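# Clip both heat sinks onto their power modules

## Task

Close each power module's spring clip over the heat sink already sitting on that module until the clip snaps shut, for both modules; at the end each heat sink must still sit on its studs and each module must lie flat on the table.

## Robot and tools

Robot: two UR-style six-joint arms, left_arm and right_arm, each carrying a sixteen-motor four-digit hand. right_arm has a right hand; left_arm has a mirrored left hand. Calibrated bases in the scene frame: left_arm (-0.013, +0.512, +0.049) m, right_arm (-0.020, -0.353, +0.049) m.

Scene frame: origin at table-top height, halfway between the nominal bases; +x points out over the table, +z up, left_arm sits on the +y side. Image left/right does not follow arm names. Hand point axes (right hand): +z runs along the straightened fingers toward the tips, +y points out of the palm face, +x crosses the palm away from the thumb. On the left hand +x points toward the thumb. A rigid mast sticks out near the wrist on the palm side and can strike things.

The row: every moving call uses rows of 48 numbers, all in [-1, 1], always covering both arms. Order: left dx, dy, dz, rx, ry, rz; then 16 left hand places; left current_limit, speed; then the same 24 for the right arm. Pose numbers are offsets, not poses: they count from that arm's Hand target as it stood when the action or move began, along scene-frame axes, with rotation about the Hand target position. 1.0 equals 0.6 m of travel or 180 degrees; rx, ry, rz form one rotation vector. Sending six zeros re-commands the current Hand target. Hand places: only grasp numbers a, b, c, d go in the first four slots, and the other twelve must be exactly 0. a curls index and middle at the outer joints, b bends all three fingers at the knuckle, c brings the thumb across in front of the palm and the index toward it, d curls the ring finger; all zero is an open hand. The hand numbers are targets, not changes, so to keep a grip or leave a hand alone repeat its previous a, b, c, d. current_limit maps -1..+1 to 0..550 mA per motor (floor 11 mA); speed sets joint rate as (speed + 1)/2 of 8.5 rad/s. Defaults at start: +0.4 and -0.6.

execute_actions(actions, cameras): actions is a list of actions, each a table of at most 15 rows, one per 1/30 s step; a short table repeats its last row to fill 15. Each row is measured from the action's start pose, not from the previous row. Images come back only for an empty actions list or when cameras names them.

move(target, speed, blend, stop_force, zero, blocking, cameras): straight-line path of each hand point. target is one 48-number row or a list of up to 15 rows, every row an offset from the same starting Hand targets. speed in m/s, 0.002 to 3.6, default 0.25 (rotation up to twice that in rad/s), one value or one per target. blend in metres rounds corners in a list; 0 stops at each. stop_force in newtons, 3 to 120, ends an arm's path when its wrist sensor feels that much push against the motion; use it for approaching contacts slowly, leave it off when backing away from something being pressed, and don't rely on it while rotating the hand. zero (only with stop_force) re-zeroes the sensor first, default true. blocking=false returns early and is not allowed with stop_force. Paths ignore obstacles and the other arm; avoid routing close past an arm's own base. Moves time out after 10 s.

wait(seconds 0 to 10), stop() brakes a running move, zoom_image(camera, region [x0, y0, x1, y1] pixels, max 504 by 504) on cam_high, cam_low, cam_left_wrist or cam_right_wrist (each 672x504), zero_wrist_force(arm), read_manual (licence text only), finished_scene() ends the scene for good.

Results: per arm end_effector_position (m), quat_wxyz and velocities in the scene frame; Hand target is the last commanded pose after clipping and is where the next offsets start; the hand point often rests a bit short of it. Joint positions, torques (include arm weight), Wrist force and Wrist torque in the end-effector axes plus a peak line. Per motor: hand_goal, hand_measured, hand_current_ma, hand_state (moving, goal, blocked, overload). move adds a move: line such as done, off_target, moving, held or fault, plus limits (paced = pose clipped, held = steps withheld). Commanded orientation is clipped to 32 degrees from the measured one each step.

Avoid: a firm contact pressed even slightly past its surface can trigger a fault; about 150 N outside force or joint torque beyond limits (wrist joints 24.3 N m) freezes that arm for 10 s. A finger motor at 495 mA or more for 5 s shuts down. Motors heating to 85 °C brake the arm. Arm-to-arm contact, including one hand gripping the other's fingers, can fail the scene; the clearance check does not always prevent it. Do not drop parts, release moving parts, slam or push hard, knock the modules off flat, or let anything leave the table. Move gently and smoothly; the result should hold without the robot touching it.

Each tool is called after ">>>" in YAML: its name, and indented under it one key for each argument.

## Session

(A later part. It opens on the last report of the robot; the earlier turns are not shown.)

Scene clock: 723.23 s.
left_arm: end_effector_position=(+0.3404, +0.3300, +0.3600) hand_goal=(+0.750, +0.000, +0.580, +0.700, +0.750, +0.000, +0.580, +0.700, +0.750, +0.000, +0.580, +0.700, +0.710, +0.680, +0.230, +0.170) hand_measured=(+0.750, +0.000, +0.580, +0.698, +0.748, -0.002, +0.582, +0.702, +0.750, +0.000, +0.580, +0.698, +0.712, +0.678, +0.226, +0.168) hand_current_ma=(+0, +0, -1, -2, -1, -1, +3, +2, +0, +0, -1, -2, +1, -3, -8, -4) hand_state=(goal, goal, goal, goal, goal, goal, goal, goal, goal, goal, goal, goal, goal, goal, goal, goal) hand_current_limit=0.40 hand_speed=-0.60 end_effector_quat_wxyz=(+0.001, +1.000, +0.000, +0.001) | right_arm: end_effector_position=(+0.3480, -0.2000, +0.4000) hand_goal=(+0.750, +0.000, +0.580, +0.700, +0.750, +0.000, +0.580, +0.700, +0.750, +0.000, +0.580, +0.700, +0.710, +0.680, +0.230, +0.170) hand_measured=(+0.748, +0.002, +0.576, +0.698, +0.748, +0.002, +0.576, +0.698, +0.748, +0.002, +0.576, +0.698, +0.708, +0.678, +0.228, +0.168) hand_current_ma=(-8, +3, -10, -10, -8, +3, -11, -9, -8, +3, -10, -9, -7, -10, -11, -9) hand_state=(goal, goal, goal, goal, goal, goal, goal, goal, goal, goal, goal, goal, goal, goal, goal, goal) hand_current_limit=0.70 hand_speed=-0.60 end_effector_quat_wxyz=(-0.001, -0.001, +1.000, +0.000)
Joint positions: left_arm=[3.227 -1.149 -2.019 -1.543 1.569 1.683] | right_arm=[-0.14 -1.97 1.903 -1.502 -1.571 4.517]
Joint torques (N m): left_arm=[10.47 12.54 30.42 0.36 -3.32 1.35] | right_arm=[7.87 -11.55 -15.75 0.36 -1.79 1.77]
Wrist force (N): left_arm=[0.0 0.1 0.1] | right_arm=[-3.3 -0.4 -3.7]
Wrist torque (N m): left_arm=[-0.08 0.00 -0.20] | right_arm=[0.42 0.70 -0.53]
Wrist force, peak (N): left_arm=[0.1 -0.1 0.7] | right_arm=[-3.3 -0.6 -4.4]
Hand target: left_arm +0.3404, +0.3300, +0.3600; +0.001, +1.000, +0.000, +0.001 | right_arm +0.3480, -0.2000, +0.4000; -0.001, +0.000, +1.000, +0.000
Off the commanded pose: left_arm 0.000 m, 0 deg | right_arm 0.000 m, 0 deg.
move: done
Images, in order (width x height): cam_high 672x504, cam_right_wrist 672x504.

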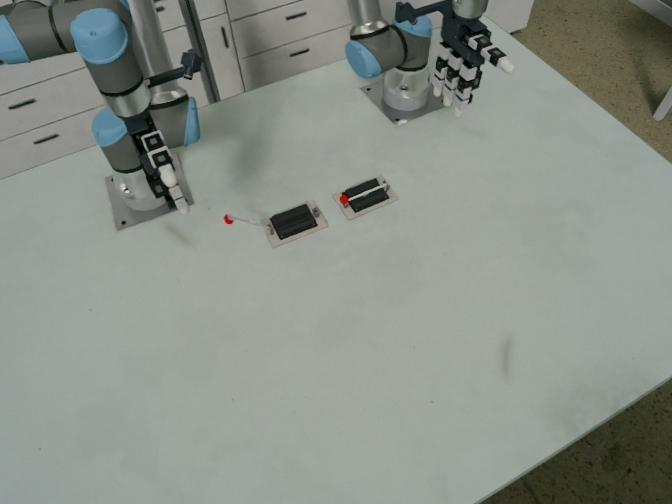

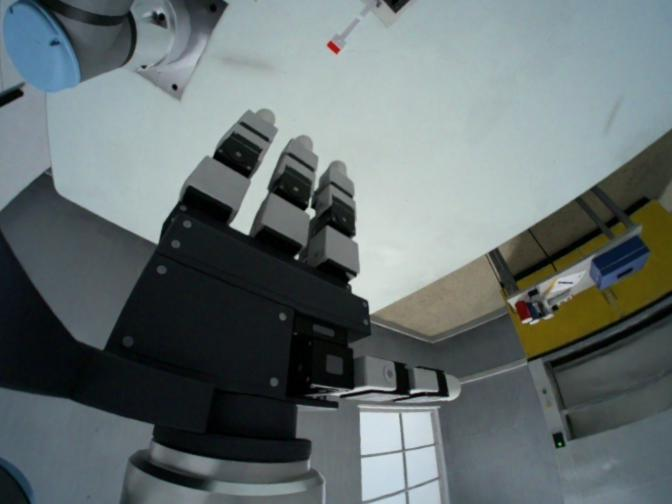

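>>> move:
  target: [0.0, 0, 0, 0, 0, 0, 0,0,0,0, 0,0,0,0, 0,0,0,0, 0,0,0,0, 0.4, -0.6, -0.0467, 0.0517, -0.3058, 0, 0, 0, 0,0,0,0, 0,0,0,0, 0,0,0,0, 0,0,0,0, 0.7, -0.6]
  speed: 0.15
  cameras: ["cam_high", "cam_low", "cam_right_wrist"]

>>> zoom_image:
  camera: "cam_right_wrist"
  region: [230, 0, 450, 180]

>>> zoom_image:
  camera: "cam_low"
  region: [150, 200, 280, 290]

Scene clock: 764.57 s.
left_arm: end_effector_position=(+0.3404, +0.3300, +0.3600) hand_goal=(+0.750, +0.000, +0.580, +0.700, +0.750, +0.000, +0.580, +0.700, +0.750, +0.000, +0.580, +0.700, +0.710, +0.680, +0.230, +0.170) hand_measured=(+0.750, +0.000, +0.580, +0.698, +0.748, -0.002, +0.582, +0.702, +0.750, +0.000, +0.580, +0.698, +0.712, +0.678, +0.226, +0.168) hand_current_ma=(+0, +0, -1, -2, -1, -1, +3, +2, +0, +0, -1, -2, +1, -3, -8, -4) hand_state=(goal, goal, goal, goal, goal, goal, goal, goal, goal, goal, goal, goal, goal, goal, goal, goal) hand_current_limit=0.40 hand_speed=-0.60 end_effector_quat_wxyz=(+0.001, +1.000, +0.000, +0.001) | right_arm: end_effector_position=(+0.3199, -0.1690, +0.2166) hand_goal=(+0.750, +0.000, +0.580, +0.700, +0.750, +0.000, +0.580, +0.700, +0.750, +0.000, +0.580, +0.700, +0.710, +0.680, +0.230, +0.170) hand_measured=(+0.748, +0.002, +0.576, +0.698, +0.748, +0.002, +0.576, +0.698, +0.748, +0.002, +0.576, +0.698, +0.708, +0.678, +0.228, +0.168) hand_current_ma=(-8, +3, -10, -10, -8, +3, -11, -9, -8, +3, -10, -9, -7, -10, -13, -9) hand_state=(goal, goal, goal, goal, goal, goal, goal, goal, goal, goal, goal, goal, goal, goal, goal, goal) hand_current_limit=0.70 hand_speed=-0.60 end_effector_quat_wxyz=(-0.001, +0.000, +1.000, +0.000)
Joint positions: left_arm=[3.227 -1.149 -2.019 -1.543 1.569 1.683] | right_arm=[-0.056 -1.938 2.364 -1.995 -1.571 4.601]
Joint torques (N m): left_arm=[10.6 12.9 29.93 0.34 -3.35 1.29] | right_arm=[7.79 2.25 -14.68 -4.68 1.85 1.48]
Wrist force (N): left_arm=[-0.1 -0.1 0.5] | right_arm=[-3.3 -0.4 -3.5]
Wrist torque (N m): left_arm=[-0.15 0.02 -0.20] | right_arm=[0.41 0.71 -0.51]
Wrist force, peak (N): left_arm=[-0.1 0.3 0.5] | right_arm=[-3.3 -0.6 -4.5]
Hand target: left_arm +0.3404, +0.3300, +0.3600; +0.001, +1.000, +0.000, +0.001 | right_arm +0.3200, -0.1690, +0.2165; -0.001, +0.000, +1.000, +0.000
Off the commanded pose: left_arm 0.000 m, 0 deg | right_arm 0.000 m, 0 deg.
move: done
Images, in order (width x height): cam_high 672x504, cam_low 672x504, cam_right_wrist 672x504.

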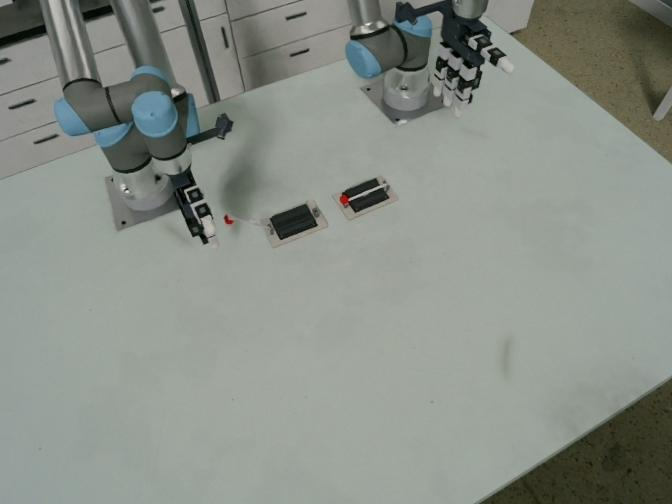

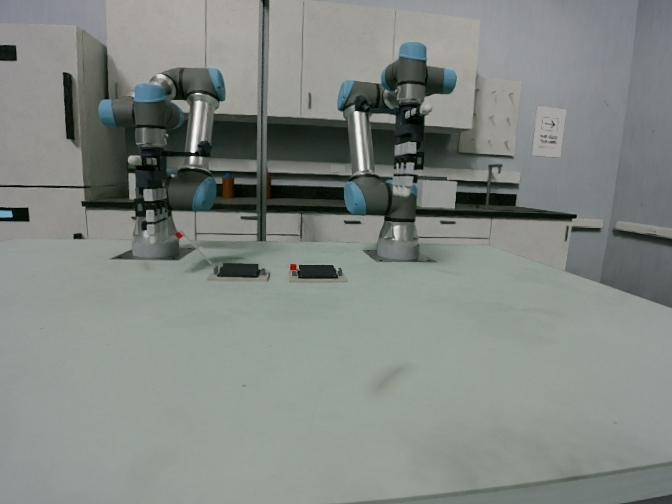

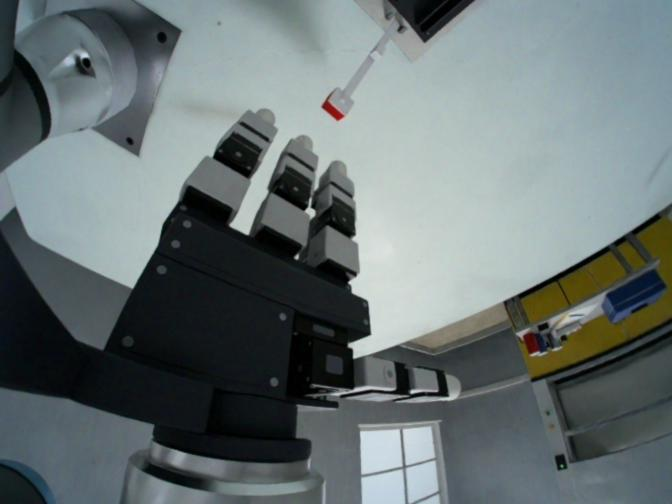

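Scaled by 2.291 from the camera's 672x504 image, which has a finer 960x720 frame.

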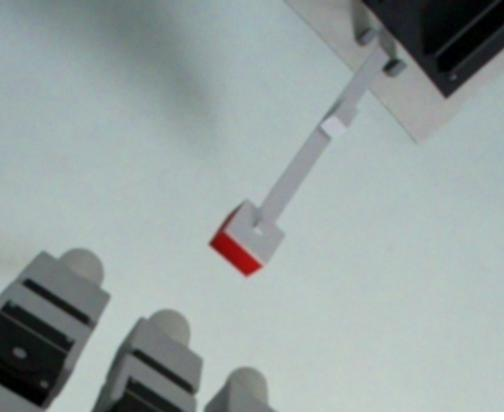

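Scaled by 3.877 from the camera's 672x504 image, which has a finer 960x720 frame.

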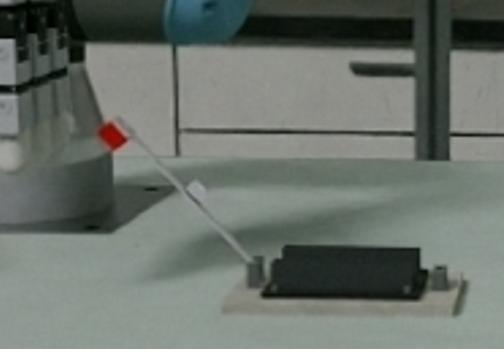

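>>> move:
  target:
    - [0,0,0,0,0,0, 0,0,0,0, 0,0,0,0, 0,0,0,0, 0,0,0,0, 0.4, -0.6, 0, 0.0673, 0.0292, 0,0,0, 0,0,0,0, 0,0,0,0, 0,0,0,0, 0,0,0,0, 0.7, -0.6]
    - [0,0,0,0,0,0, 0,0,0,0, 0,0,0,0, 0,0,0,0, 0,0,0,0, 0.4, -0.6, 0.001, 0.1175, 0.0642, 0,0,0, 0,0,0,0, 0,0,0,0, 0,0,0,0, 0,0,0,0, 0.7, -0.6]
    - [0,0,0,0,0,0, 0,0,0,0, 0,0,0,0, 0,0,0,0, 0,0,0,0, 0.4, -0.6, 0.003, 0.175, 0.0892, 0,0,0, 0,0,0,0, 0,0,0,0, 0,0,0,0, 0,0,0,0, 0.7, -0.6]
    - [0,0,0,0,0,0, 0,0,0,0, 0,0,0,0, 0,0,0,0, 0,0,0,0, 0.4, -0.6, 0.005, 0.2352, 0.0987, 0,0,0, 0,0,0,0, 0,0,0,0, 0,0,0,0, 0,0,0,0, 0.7, -0.6]
    - [0,0,0,0,0,0, 0,0,0,0, 0,0,0,0, 0,0,0,0, 0,0,0,0, 0.4, -0.6, 0.0067, 0.3118, 0.0873, 0,0,0, 0,0,0,0, 0,0,0,0, 0,0,0,0, 0,0,0,0, 0.7, -0.6]
  speed: 0.06
  blend: [0.01, 0.01, 0.01, 0.01, 0]
  stop_force: 12
  cameras: ["cam_low", "cam_right_wrist"]

>>> zoom_image:
  camera: "cam_right_wrist"
  region: [230, 20, 430, 200]

>>> zoom_image:
  camera: "cam_low"
  region: [190, 200, 280, 290]

Scene clock: 797.53 s.
left_arm: end_effector_position=(+0.3404, +0.3300, +0.3600) hand_goal=(+0.750, +0.000, +0.580, +0.700, +0.750, +0.000, +0.580, +0.700, +0.750, +0.000, +0.580, +0.700, +0.710, +0.680, +0.230, +0.170) hand_measured=(+0.750, +0.000, +0.580, +0.698, +0.748, -0.002, +0.582, +0.702, +0.750, +0.000, +0.580, +0.698, +0.712, +0.678, +0.226, +0.168) hand_current_ma=(+0, +0, -1, -2, -1, -1, +3, +2, +0, +0, -1, -2, +1, -3, -8, -4) hand_state=(goal, goal, goal, goal, goal, goal, goal, goal, goal, goal, goal, goal, goal, goal, goal, goal) hand_current_limit=0.40 hand_speed=-0.60 end_effector_quat_wxyz=(+0.001, +1.000, +0.000, +0.001) | right_arm: end_effector_position=(+0.3240, +0.0181, +0.2689) hand_goal=(+0.750, +0.000, +0.580, +0.700, +0.750, +0.000, +0.580, +0.700, +0.750, +0.000, +0.580, +0.700, +0.710, +0.680, +0.230, +0.170) hand_measured=(+0.748, +0.002, +0.576, +0.698, +0.756, +0.002, +0.586, +0.704, +0.748, +0.002, +0.576, +0.698, +0.708, +0.678, +0.228, +0.168) hand_current_ma=(-8, +3, -10, -10, +25, +3, +21, +14, -8, +3, -10, -9, -7, -10, -13, -9) hand_state=(goal, goal, goal, goal, goal, goal, goal, goal, goal, goal, goal, goal, goal, goal, goal, goal) hand_current_limit=0.70 hand_speed=-0.60 end_effector_quat_wxyz=(-0.001, +0.000, +1.000, +0.000)
Joint positions: left_arm=[3.227 -1.149 -2.019 -1.543 1.569 1.683] | right_arm=[0.466 -1.711 2.059 -1.918 -1.57 5.124]
Joint torques (N m): left_arm=[9.96 12.77 27.52 0.37 -3.29 1.26] | right_arm=[7.56 -7.38 -27.73 -4.57 -1.95 1.74]
Wrist force (N): left_arm=[0.0 0.2 0.5] | right_arm=[-3.4 -0.7 -3.5]
Wrist torque (N m): left_arm=[-0.10 0.01 -0.20] | right_arm=[0.43 0.73 -0.49]
Wrist force, peak (N): left_arm=[-0.2 0.0 0.7] | right_arm=[-3.6 -0.5 -4.1]
Hand target: left_arm +0.3404, +0.3300, +0.3600; +0.001, +1.000, +0.000, +0.001 | right_arm +0.3240, +0.0181, +0.2689; -0.001, +0.000, +1.000, +0.000
Off the commanded pose: left_arm 0.000 m, 0 deg | right_arm 0.000 m, 0 deg.
move: done
Images, in order (width x height): cam_low 672x504, cam_right_wrist 672x504.

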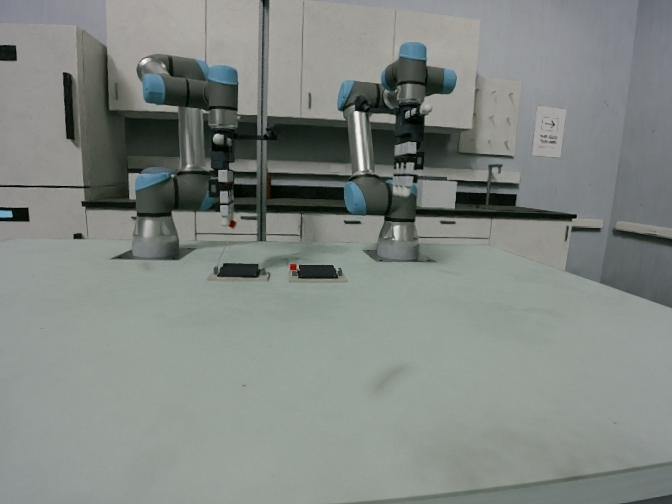

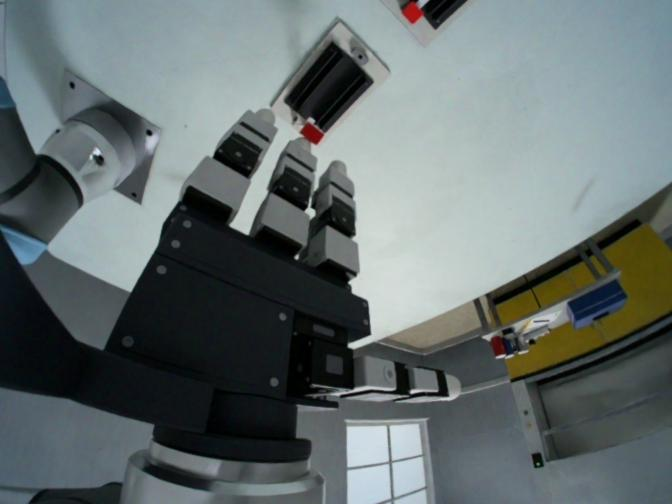

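Scaled by 2.520 from the camera's 672x504 image, which has a finer 960x720 frame.

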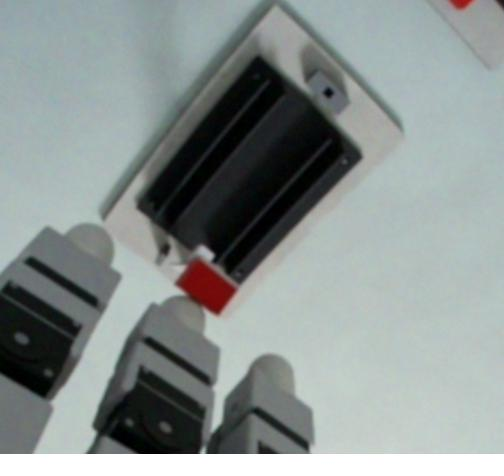

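Scaled by 5.600 from the camera's 672x504 image, which has a finer 960x720 frame.

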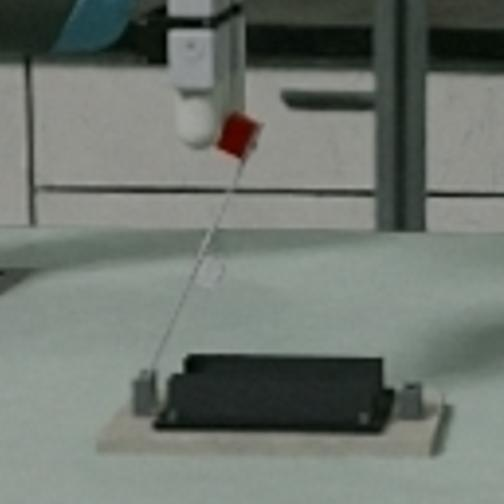

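>>> move:
  target:
    - [0,0,0,0,0,0, 0,0,0,0, 0,0,0,0, 0,0,0,0, 0,0,0,0, 0.4, -0.6, 0.002, 0.0477, -0.0132, 0,0,0, 0,0,0,0, 0,0,0,0, 0,0,0,0, 0,0,0,0, 0.7, -0.6]
    - [0,0,0,0,0,0, 0,0,0,0, 0,0,0,0, 0,0,0,0, 0,0,0,0, 0.4, -0.6, 0.004, 0.0898, -0.0405, 0,0,0, 0,0,0,0, 0,0,0,0, 0,0,0,0, 0,0,0,0, 0.7, -0.6]
    - [0,0,0,0,0,0, 0,0,0,0, 0,0,0,0, 0,0,0,0, 0,0,0,0, 0.4, -0.6, 0.0065, 0.1292, -0.0828, 0,0,0, 0,0,0,0, 0,0,0,0, 0,0,0,0, 0,0,0,0, 0.7, -0.6]
  speed: 0.05
  blend: [0.01, 0.01, 0]
  stop_force: 12
  cameras: ["cam_low", "cam_right_wrist"]

>>> zoom_image:
  camera: "cam_right_wrist"
  region: [230, 40, 430, 220]

>>> zoom_image:
  camera: "cam_low"
  region: [200, 210, 280, 290]

Scene clock: 814.40 s.
left_arm: end_effector_position=(+0.3404, +0.3300, +0.3600) hand_goal=(+0.750, +0.000, +0.580, +0.700, +0.750, +0.000, +0.580, +0.700, +0.750, +0.000, +0.580, +0.700, +0.710, +0.680, +0.230, +0.170) hand_measured=(+0.750, +0.000, +0.580, +0.698, +0.748, -0.002, +0.582, +0.702, +0.750, +0.000, +0.580, +0.698, +0.712, +0.678, +0.226, +0.168) hand_current_ma=(+0, +0, -1, -2, -1, -1, +3, +2, +0, +0, -1, -2, +1, -3, -8, -4) hand_state=(goal, goal, goal, goal, goal, goal, goal, goal, goal, goal, goal, goal, goal, goal, goal, goal) hand_current_limit=0.40 hand_speed=-0.60 end_effector_quat_wxyz=(+0.001, +1.000, +0.000, +0.001) | right_arm: end_effector_position=(+0.3279, +0.0956, +0.2192) hand_goal=(+0.750, +0.000, +0.580, +0.700, +0.750, +0.000, +0.580, +0.700, +0.750, +0.000, +0.580, +0.700, +0.710, +0.680, +0.230, +0.170) hand_measured=(+0.748, +0.002, +0.576, +0.698, +0.754, +0.002, +0.586, +0.704, +0.748, +0.002, +0.576, +0.698, +0.708, +0.678, +0.228, +0.168) hand_current_ma=(-8, +3, -10, -10, +18, +3, +18, +14, -8, +3, -10, -9, -7, -10, -13, -9) hand_state=(goal, goal, goal, goal, goal, goal, goal, goal, goal, goal, goal, goal, goal, goal, goal, goal) hand_current_limit=0.70 hand_speed=-0.60 end_effector_quat_wxyz=(-0.001, +0.000, +1.000, +0.000)
Joint positions: left_arm=[3.227 -1.149 -2.019 -1.543 1.569 1.683] | right_arm=[0.618 -1.513 2.009 -2.066 -1.57 5.276]
Joint torques (N m): left_arm=[10.11 12.64 26.77 0.48 -3.34 1.15] | right_arm=[7.77 -14.44 -26.66 -4.2 -1.54 1.69]
Wrist force (N): left_arm=[-0.1 0.0 0.2] | right_arm=[-3.2 -0.7 -4.0]
Wrist torque (N m): left_arm=[-0.10 0.01 -0.20] | right_arm=[0.49 0.73 -0.48]
Wrist force, peak (N): left_arm=[-0.1 0.1 0.6] | right_arm=[-3.7 -0.7 -3.8]
Hand target: left_arm +0.3404, +0.3300, +0.3600; +0.001, +1.000, +0.000, +0.001 | right_arm +0.3279, +0.0956, +0.2192; -0.001, +0.000, +1.000, +0.000
Off the commanded pose: left_arm 0.000 m, 0 deg | right_arm 0.000 m, 0 deg.
move: done
Images, in order (width x height): cam_low 672x504, cam_right_wrist 672x504.

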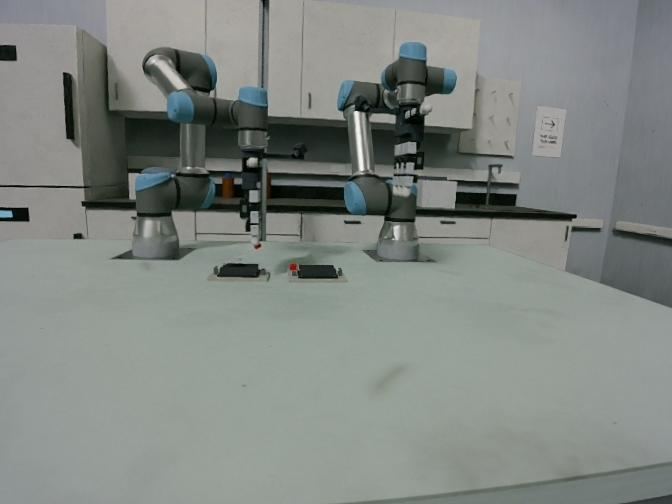

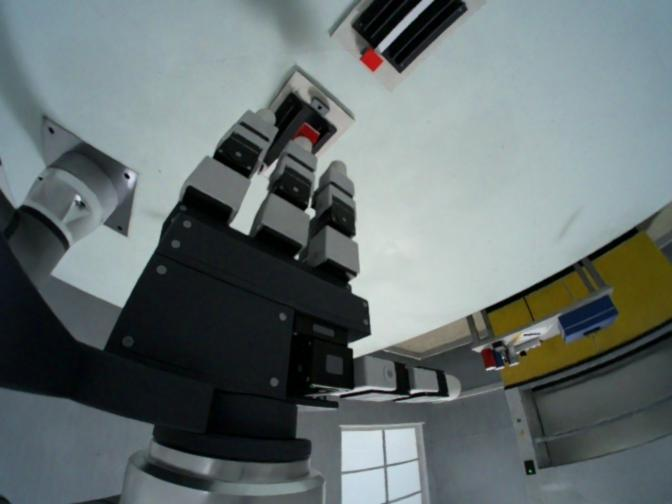

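Scaled by 2.520 from the camera's 672x504 image, which has a finer 960x720 frame.

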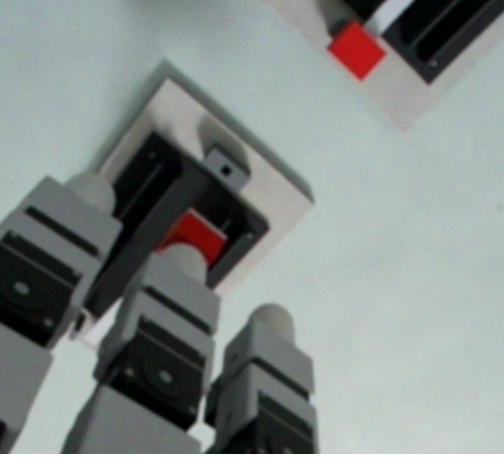

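Scaled by 6.300 from the camera's 672x504 image, which has a finer 960x720 frame.

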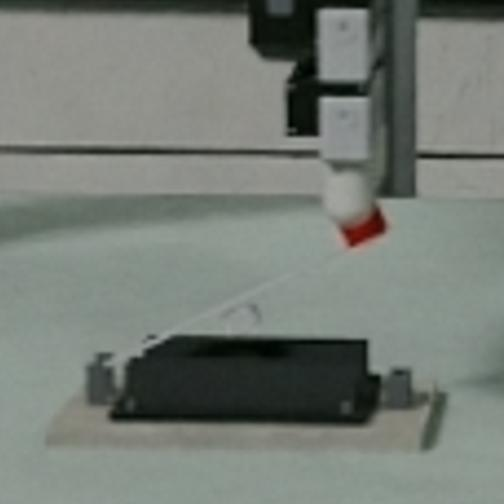

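>>> move:
  target:
    - [0,0,0,0,0,0, 0,0,0,0, 0,0,0,0, 0,0,0,0, 0,0,0,0, 0.4, -0.6, 0, 0.0195, -0.0335, 0,0,0, 0,0,0,0, 0,0,0,0, 0,0,0,0, 0,0,0,0, 0.7, -0.6]
    - [0,0,0,0,0,0, 0,0,0,0, 0,0,0,0, 0,0,0,0, 0,0,0,0, 0.4, -0.6, 0, 0.0297, -0.0587, 0,0,0, 0,0,0,0, 0,0,0,0, 0,0,0,0, 0,0,0,0, 0.7, -0.6]
    - [0,0,0,0,0,0, 0,0,0,0, 0,0,0,0, 0,0,0,0, 0,0,0,0, 0.4, -0.6, 0, 0.0358, -0.081, 0,0,0, 0,0,0,0, 0,0,0,0, 0,0,0,0, 0,0,0,0, 0.7, -0.6]
  speed: 0.025
  blend: [0.005, 0.005, 0]
  stop_force: 40
  cameras: ["cam_low", "cam_right_wrist"]

>>> zoom_image:
  camera: "cam_right_wrist"
  region: [230, 40, 430, 220]

>>> zoom_image:
  camera: "cam_low"
  region: [200, 220, 280, 290]

Scene clock: 833.60 s.
left_arm: end_effector_position=(+0.3404, +0.3300, +0.3600) hand_goal=(+0.750, +0.000, +0.580, +0.700, +0.750, +0.000, +0.580, +0.700, +0.750, +0.000, +0.580, +0.700, +0.710, +0.680, +0.230, +0.170) hand_measured=(+0.750, +0.000, +0.580, +0.698, +0.748, -0.002, +0.582, +0.702, +0.750, +0.000, +0.580, +0.698, +0.712, +0.678, +0.226, +0.168) hand_current_ma=(+0, +0, -1, -2, -1, -1, +3, +2, +0, +0, -1, -2, +1, -3, -8, -4) hand_state=(goal, goal, goal, goal, goal, goal, goal, goal, goal, goal, goal, goal, goal, goal, goal, goal) hand_current_limit=0.40 hand_speed=-0.60 end_effector_quat_wxyz=(+0.001, +1.000, +0.000, +0.001) | right_arm: end_effector_position=(+0.3279, +0.1171, +0.1706) hand_goal=(+0.750, +0.000, +0.580, +0.700, +0.750, +0.000, +0.580, +0.700, +0.750, +0.000, +0.580, +0.700, +0.710, +0.680, +0.230, +0.170) hand_measured=(+0.748, +0.002, +0.576, +0.698, +0.754, +0.002, +0.584, +0.704, +0.748, +0.002, +0.576, +0.698, +0.708, +0.678, +0.228, +0.168) hand_current_ma=(-8, +3, -10, -10, +13, +3, +14, +13, -8, +3, -10, -9, -7, -10, -13, -9) hand_state=(goal, goal, goal, goal, goal, goal, goal, goal, goal, goal, goal, goal, goal, goal, goal, goal) hand_current_limit=0.70 hand_speed=-0.60 end_effector_quat_wxyz=(-0.001, +0.000, +1.000, +0.000)
Joint positions: left_arm=[3.227 -1.149 -2.019 -1.543 1.569 1.683] | right_arm=[0.656 -1.407 2.036 -2.198 -1.57 5.313]
Joint torques (N m): left_arm=[9.71 12.02 24.49 0.55 -3.19 1.25] | right_arm=[7.8 -16.41 -11.59 -4.45 1.64 1.93]
Wrist force (N): left_arm=[-0.1 0.2 0.4] | right_arm=[-3.4 -0.2 -3.6]
Wrist torque (N m): left_arm=[-0.09 0.02 -0.21] | right_arm=[0.50 0.75 -0.47]
Wrist force, peak (N): left_arm=[-0.2 0.1 0.6] | right_arm=[-3.6 -0.7 -3.9]
Hand target: left_arm +0.3404, +0.3300, +0.3600; +0.001, +1.000, +0.000, +0.001 | right_arm +0.3279, +0.1171, +0.1706; -0.001, +0.000, +1.000, +0.000
Off the commanded pose: left_arm 0.000 m, 0 deg | right_arm 0.000 m, 0 deg.
move: done
Images, in order (width x height): cam_low 672x504, cam_right_wrist 672x504.

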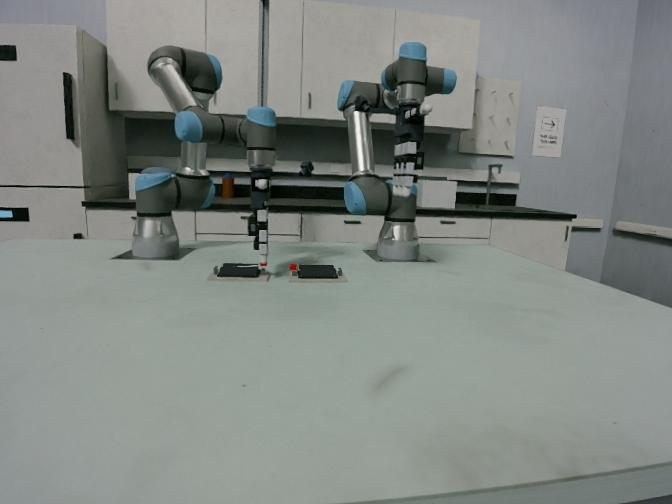

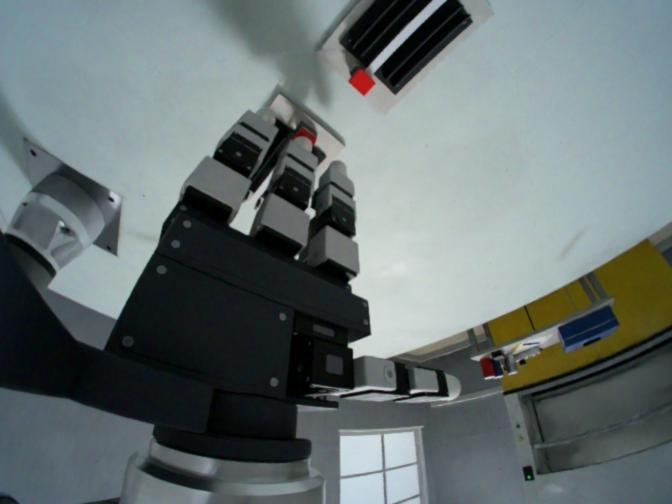

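Scaled by 2.520 from the camera's 672x504 image, which has a finer 960x720 frame.

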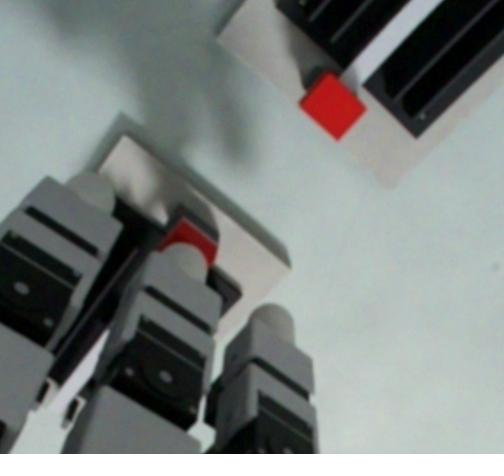

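Scaled by 6.300 from the camera's 672x504 image, which has a finer 960x720 frame.

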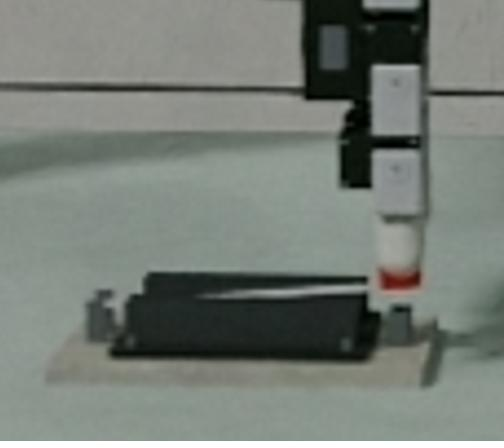

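>>> move:
  target: [0,0,0,0,0,0, 0,0,0,0, 0,0,0,0, 0,0,0,0, 0,0,0,0, 0.4, -0.6, 0, 0.003, -0.05, 0,0,0, 0,0,0,0, 0,0,0,0, 0,0,0,0, 0,0,0,0, 0.7, -0.6]
  speed: 0.015
  stop_force: 50
  cameras: ["cam_low", "cam_right_wrist"]

>>> zoom_image:
  camera: "cam_low"
  region: [200, 220, 280, 290]

Scene clock: 841.27 s.
left_arm: end_effector_position=(+0.3404, +0.3300, +0.3600) hand_goal=(+0.750, +0.000, +0.580, +0.700, +0.750, +0.000, +0.580, +0.700, +0.750, +0.000, +0.580, +0.700, +0.710, +0.680, +0.230, +0.170) hand_measured=(+0.750, +0.000, +0.580, +0.698, +0.748, -0.002, +0.582, +0.702, +0.750, +0.000, +0.580, +0.698, +0.712, +0.678, +0.226, +0.168) hand_current_ma=(+0, +0, -1, -2, -1, -1, +3, +2, +0, +0, -1, -2, +1, -3, -8, -4) hand_state=(goal, goal, goal, goal, goal, goal, goal, goal, goal, goal, goal, goal, goal, goal, goal, goal) hand_current_limit=0.40 hand_speed=-0.60 end_effector_quat_wxyz=(+0.001, +1.000, +0.000, +0.001) | right_arm: end_effector_position=(+0.3280, +0.1180, +0.1573) hand_goal=(+0.750, +0.000, +0.580, +0.700, +0.750, +0.000, +0.580, +0.700, +0.750, +0.000, +0.580, +0.700, +0.710, +0.680, +0.230, +0.170) hand_measured=(+0.748, +0.002, +0.578, +0.698, +0.752, -0.006, +0.586, +0.702, +0.748, +0.002, +0.578, +0.698, +0.708, +0.678, +0.226, +0.168) hand_current_ma=(-8, +3, -10, -10, +9, -19, +22, +8, -8, +3, -10, -9, -7, -10, -14, -9) hand_state=(goal, goal, goal, goal, goal, goal, goal, goal, goal, goal, goal, goal, goal, goal, goal, goal) hand_current_limit=0.70 hand_speed=-0.60 end_effector_quat_wxyz=(-0.001, +0.000, +1.000, +0.000)
Joint positions: left_arm=[3.227 -1.149 -2.019 -1.543 1.569 1.683] | right_arm=[0.657 -1.385 2.051 -2.236 -1.57 5.315]
Joint torques (N m): left_arm=[9.58 11.96 23.3 0.43 -3.31 1.17] | right_arm=[-4.34 -7.33 -4.77 5.16 1.28 -1.39]
Wrist force (N): left_arm=[0.1 0.2 0.3] | right_arm=[-3.5 -0.7 -52.5]
Wrist torque (N m): left_arm=[-0.08 -0.01 -0.19] | right_arm=[4.24 1.84 -0.50]
Wrist force, peak (N): left_arm=[-0.1 0.0 0.7] | right_arm=[-3.7 -0.9 -64.6]
Hand target: left_arm +0.3404, +0.3300, +0.3600; +0.001, +1.000, +0.000, +0.001 | right_arm +0.3280, +0.1180, +0.1573; -0.001, +0.000, +1.000, +0.000 (not the last commanded pose)
Off the commanded pose: left_arm 0.000 m, 0 deg | right_arm 0.017 m, 0 deg.
move: contact (right_arm)
Images, in order (width x height): cam_low 672x504, cam_right_wrist 672x504.

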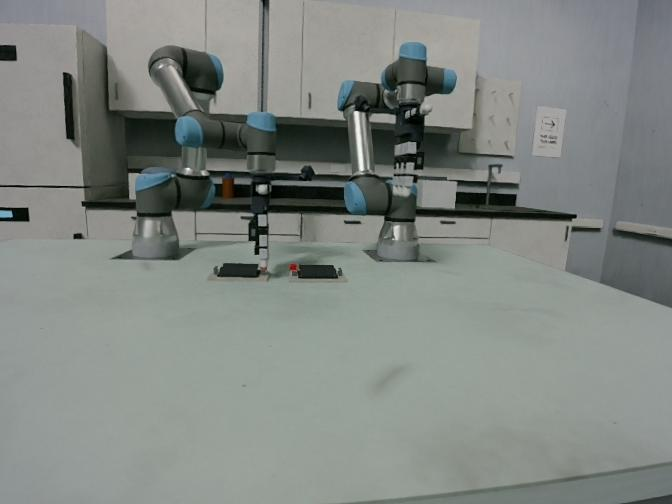

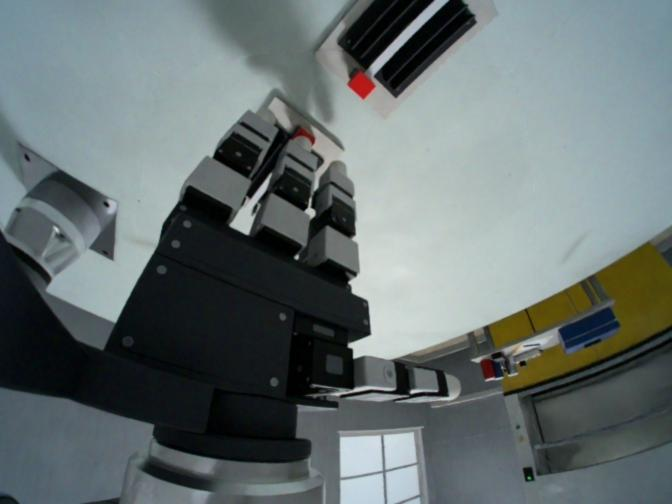

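Scaled by 6.300 from the camera's 672x504 image, which has a finer 960x720 frame.

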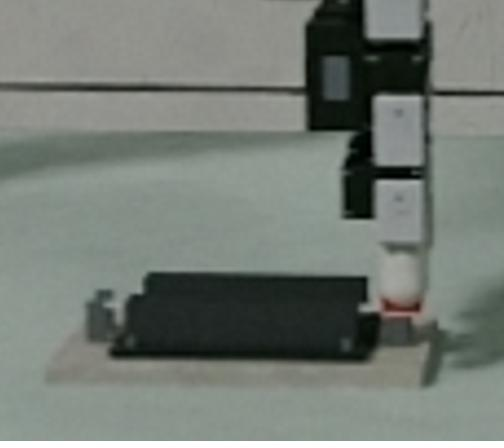

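>>> move:
  target: [0,0,0,0,0,0, 0,0,0,0, 0,0,0,0, 0,0,0,0, 0,0,0,0, 0.4, -0.6, 0, 0, -0.015, 0,0,0, 0,0,0,0, 0,0,0,0, 0,0,0,0, 0,0,0,0, 0.7, -0.6]
  speed: 0.008
  stop_force: 62
  zero: false

>>> move:
  target: [0,0,0,0,0,0, 0,0,0,0, 0,0,0,0, 0,0,0,0, 0,0,0,0, 0.4, -0.6, 0, 0, 0.02, 0,0,0, 0,0,0,0, 0,0,0,0, 0,0,0,0, 0,0,0,0, 0.7, -0.6]
  speed: 0.03
  cameras: ["cam_low", "cam_right_wrist"]

>>> zoom_image:
  camera: "cam_low"
  region: [200, 220, 280, 290]

Scene clock: 848.60 s.
left_arm: end_effector_position=(+0.3404, +0.3300, +0.3600) hand_goal=(+0.750, +0.000, +0.580, +0.700, +0.750, +0.000, +0.580, +0.700, +0.750, +0.000, +0.580, +0.700, +0.710, +0.680, +0.230, +0.170) hand_measured=(+0.750, +0.000, +0.580, +0.698, +0.748, -0.002, +0.582, +0.702, +0.750, +0.000, +0.580, +0.698, +0.712, +0.678, +0.226, +0.168) hand_current_ma=(+0, +0, -1, -2, -1, -1, +3, +2, +0, +0, -1, -2, +1, -3, -8, -4) hand_state=(goal, goal, goal, goal, goal, goal, goal, goal, goal, goal, goal, goal, goal, goal, goal, goal) hand_current_limit=0.40 hand_speed=-0.60 end_effector_quat_wxyz=(+0.001, +1.000, +0.000, +0.001) | right_arm: end_effector_position=(+0.3281, +0.1180, +0.1568) hand_goal=(+0.750, +0.000, +0.580, +0.700, +0.750, +0.000, +0.580, +0.700, +0.750, +0.000, +0.580, +0.700, +0.710, +0.680, +0.230, +0.170) hand_measured=(+0.748, +0.002, +0.578, +0.698, +0.752, -0.008, +0.588, +0.702, +0.748, +0.002, +0.578, +0.698, +0.708, +0.678, +0.226, +0.168) hand_current_ma=(-8, +3, -10, -10, +9, -26, +29, +8, -8, +3, -10, -9, -7, -10, -14, -9) hand_state=(goal, goal, goal, goal, goal, goal, goal, goal, goal, goal, goal, goal, goal, goal, goal, goal) hand_current_limit=0.70 hand_speed=-0.60 end_effector_quat_wxyz=(+0.000, +0.000, +1.000, +0.000)
Joint positions: left_arm=[3.227 -1.149 -2.019 -1.543 1.569 1.683] | right_arm=[0.657 -1.384 2.051 -2.238 -1.57 5.315]
Joint torques (N m): left_arm=[9.88 12.08 22.49 0.66 -3.29 1.04] | right_arm=[-5.15 -1.63 -0.55 6.36 1.25 -1.34]
Wrist force (N): left_arm=[0.1 -0.1 0.4] | right_arm=[-3.6 -0.9 -65.2]
Wrist torque (N m): left_arm=[-0.13 0.00 -0.18] | right_arm=[5.20 2.14 -0.50]
Wrist force, peak (N): left_arm=[-0.3 0.1 0.7] | right_arm=[-3.5 -1.0 -71.7]
Hand target: left_arm +0.3404, +0.3300, +0.3600; +0.001, +1.000, +0.000, +0.001 | right_arm +0.3281, +0.1180, +0.1568; +0.000, +0.000, +1.000, +0.000 (not the last commanded pose)
Off the commanded pose: left_arm 0.000 m, 0 deg | right_arm 0.009 m, 0 deg.
move: contact (right_arm)

Scene clock: 849.50 s.
left_arm: end_effector_position=(+0.3404, +0.3300, +0.3600) hand_goal=(+0.750, +0.000, +0.580, +0.700, +0.750, +0.000, +0.580, +0.700, +0.750, +0.000, +0.580, +0.700, +0.710, +0.680, +0.230, +0.170) hand_measured=(+0.750, +0.000, +0.580, +0.698, +0.748, -0.002, +0.582, +0.702, +0.750, +0.000, +0.580, +0.698, +0.712, +0.678, +0.226, +0.168) hand_current_ma=(+0, +0, -1, -2, -1, -1, +3, +2, +0, +0, -1, -2, +1, -3, -8, -4) hand_state=(goal, goal, goal, goal, goal, goal, goal, goal, goal, goal, goal, goal, goal, goal, goal, goal) hand_current_limit=0.40 hand_speed=-0.60 end_effector_quat_wxyz=(+0.001, +1.000, +0.000, +0.001) | right_arm: end_effector_position=(+0.3281, +0.1180, +0.1687) hand_goal=(+0.750, +0.000, +0.580, +0.700, +0.750, +0.000, +0.580, +0.700, +0.750, +0.000, +0.580, +0.700, +0.710, +0.680, +0.230, +0.170) hand_measured=(+0.748, +0.002, +0.578, +0.698, +0.750, +0.002, +0.582, +0.702, +0.748, +0.002, +0.578, +0.698, +0.708, +0.678, +0.226, +0.168) hand_current_ma=(-8, +3, -10, -10, -1, +3, +8, +8, -8, +3, -10, -9, -7, -10, -14, -9) hand_state=(goal, goal, goal, goal, goal, goal, goal, goal, goal, goal, goal, goal, goal, goal, goal, goal) hand_current_limit=0.70 hand_speed=-0.60 end_effector_quat_wxyz=(+0.000, +0.000, +1.000, +0.000)
Joint positions: left_arm=[3.227 -1.149 -2.019 -1.543 1.569 1.683] | right_arm=[0.657 -1.403 2.037 -2.204 -1.57 5.315]
Joint torques (N m): left_arm=[9.47 12.08 22.35 0.59 -3.22 1.03] | right_arm=[-3.48 -28.65 -23.3 0.03 1.11 -1.21]
Wrist force (N): left_arm=[0.0 0.0 0.5] | right_arm=[-3.6 -0.3 -3.5]
Wrist torque (N m): left_arm=[-0.13 0.01 -0.20] | right_arm=[0.47 0.77 -0.49]
Wrist force, peak (N): left_arm=[0.1 0.0 0.6] | right_arm=[-3.8 -0.9 -65.0]
Hand target: left_arm +0.3404, +0.3300, +0.3600; +0.001, +1.000, +0.000, +0.001 | right_arm +0.3281, +0.1180, +0.1688; +0.000, +0.000, +1.000, +0.000
Off the commanded pose: left_arm 0.000 m, 0 deg | right_arm 0.000 m, 0 deg.
move: done
Images, in order (width x height): cam_low 672x504, cam_right_wrist 672x504.

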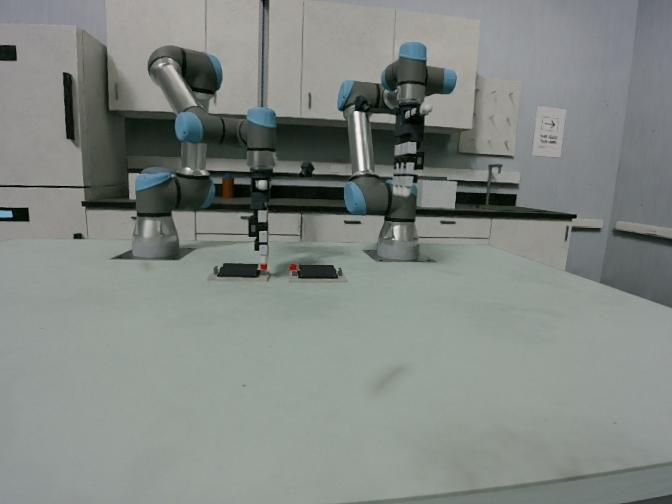

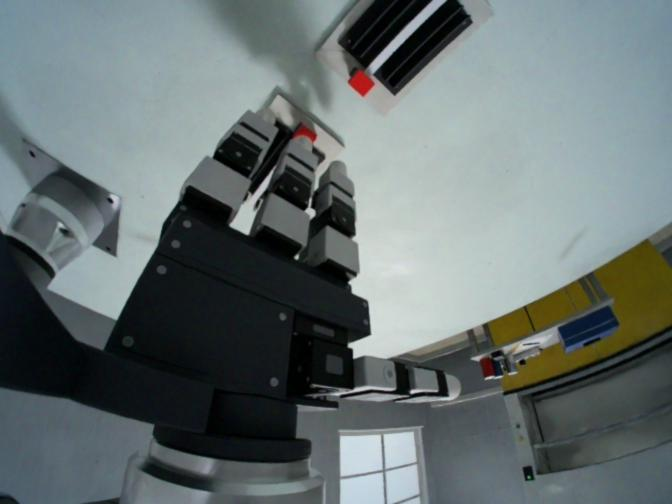

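Scaled by 6.300 from the camera's 672x504 image, which has a finer 960x720 frame.

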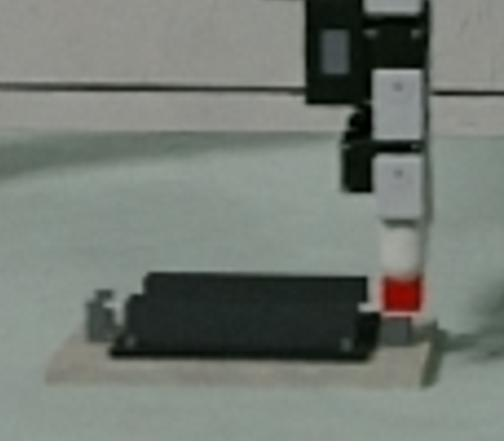

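>>> move:
  target:
    - [0,0,0,0,0,0, 0,0,0,0, 0,0,0,0, 0,0,0,0, 0,0,0,0, 0.4, -0.6, 0, 0, 0.15, 0,0,0, 0,0,0,0, 0,0,0,0, 0,0,0,0, 0,0,0,0, 0.4, -0.6]
    - [0,0,0,0,0,0, 0,0,0,0, 0,0,0,0, 0,0,0,0, 0,0,0,0, 0.4, -0.6, 0, -0.35, 0.25, 0,0,0, 0,0,0,0, 0,0,0,0, 0,0,0,0, 0,0,0,0, 0.4, -0.6]
  speed: 0.15
  blend: [0.03, 0]
  cameras: ["cam_high", "cam_low", "cam_right_wrist"]

>>> zoom_image:
  camera: "cam_low"
  region: [200, 245, 360, 290]

>>> zoom_image:
  camera: "cam_high"
  region: [250, 160, 410, 255]

>>> zoom_image:
  camera: "cam_right_wrist"
  region: [290, 0, 490, 120]

Scene clock: 859.60 s.
left_arm: end_effector_position=(+0.3404, +0.3300, +0.3600) hand_goal=(+0.750, +0.000, +0.580, +0.700, +0.750, +0.000, +0.580, +0.700, +0.750, +0.000, +0.580, +0.700, +0.710, +0.680, +0.230, +0.170) hand_measured=(+0.750, +0.000, +0.580, +0.698, +0.748, -0.002, +0.582, +0.702, +0.750, +0.000, +0.580, +0.698, +0.712, +0.678, +0.226, +0.168) hand_current_ma=(+0, +0, -1, -2, -1, -1, +3, +2, +0, +0, -1, -2, +1, -3, -8, -4) hand_state=(goal, goal, goal, goal, goal, goal, goal, goal, goal, goal, goal, goal, goal, goal, goal, goal) hand_current_limit=0.40 hand_speed=-0.60 end_effector_quat_wxyz=(+0.001, +1.000, +0.000, +0.001) | right_arm: end_effector_position=(+0.3281, -0.0919, +0.3188) hand_goal=(+0.750, +0.000, +0.580, +0.700, +0.750, +0.000, +0.580, +0.700, +0.750, +0.000, +0.580, +0.700, +0.710, +0.680, +0.230, +0.170) hand_measured=(+0.748, +0.002, +0.578, +0.698, +0.750, +0.002, +0.582, +0.702, +0.748, +0.002, +0.578, +0.698, +0.708, +0.678, +0.226, +0.168) hand_current_ma=(-8, +3, -10, -10, -1, +3, +8, +8, -8, +3, -10, -9, -7, -10, -14, -9) hand_state=(goal, goal, goal, goal, goal, goal, goal, goal, goal, goal, goal, goal, goal, goal, goal, goal) hand_current_limit=0.40 hand_speed=-0.60 end_effector_quat_wxyz=(+0.000, +0.000, +1.000, +0.000)
Joint positions: left_arm=[3.227 -1.149 -2.019 -1.543 1.569 1.683] | right_arm=[0.181 -1.911 2.074 -1.733 -1.571 4.839]
Joint torques (N m): left_arm=[9.7 12.79 20.98 0.62 -3.18 1] | right_arm=[-6.16 -13.09 -15.71 0.39 1.64 -1.45]
Wrist force (N): left_arm=[0.0 -0.1 0.4] | right_arm=[-2.9 -0.3 -3.5]
Wrist torque (N m): left_arm=[-0.13 0.01 -0.19] | right_arm=[0.46 0.66 -0.26]
Wrist force, peak (N): left_arm=[-0.2 -0.1 0.7] | right_arm=[-3.4 -1.0 -4.0]
Hand target: left_arm +0.3404, +0.3300, +0.3600; +0.001, +1.000, +0.000, +0.001 | right_arm +0.3281, -0.0920, +0.3188; +0.000, +0.000, +1.000, +0.000
Off the commanded pose: left_arm 0.000 m, 0 deg | right_arm 0.000 m, 0 deg.
move: done
Images, in order (width x height): cam_high 672x504, cam_low 672x504, cam_right_wrist 672x504.

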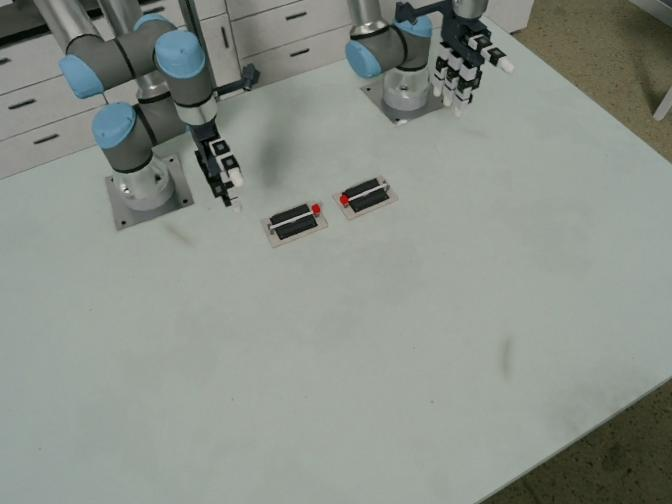

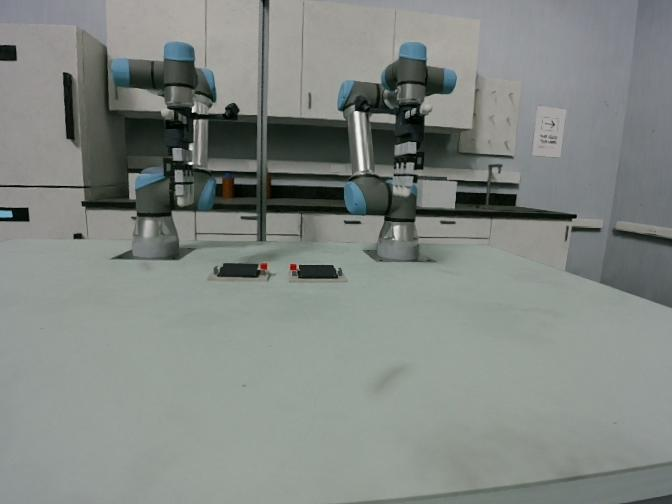

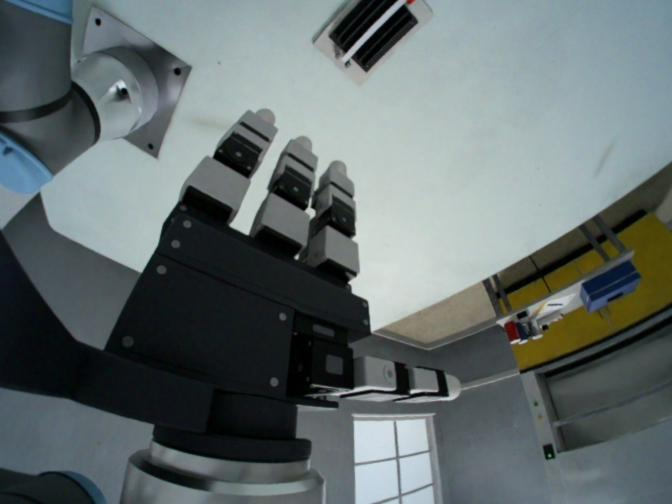

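Scaled by 3.150 from the camera's 672x504 image, which has a finer 960x720 frame.

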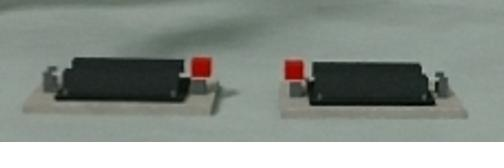

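Scaled by 3.150 from the camera's 672x504 image, which has a finer 960x720 frame.

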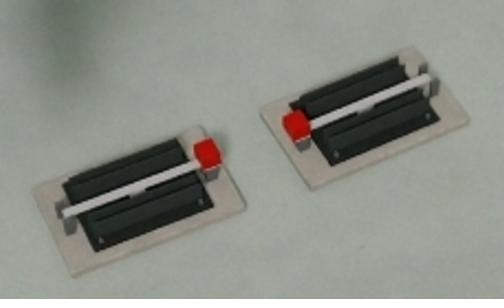

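Scaled by 2.520 from the camera's 672x504 image, which has a finer 960x720 frame.

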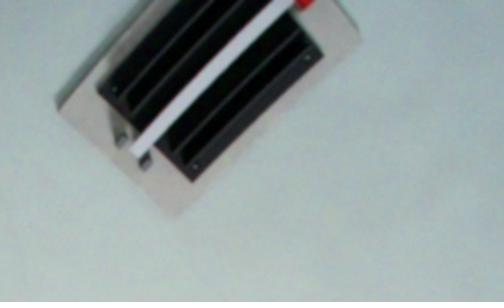

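>>> finished_scene:
  scene: 1

The scene is finished: the task was done.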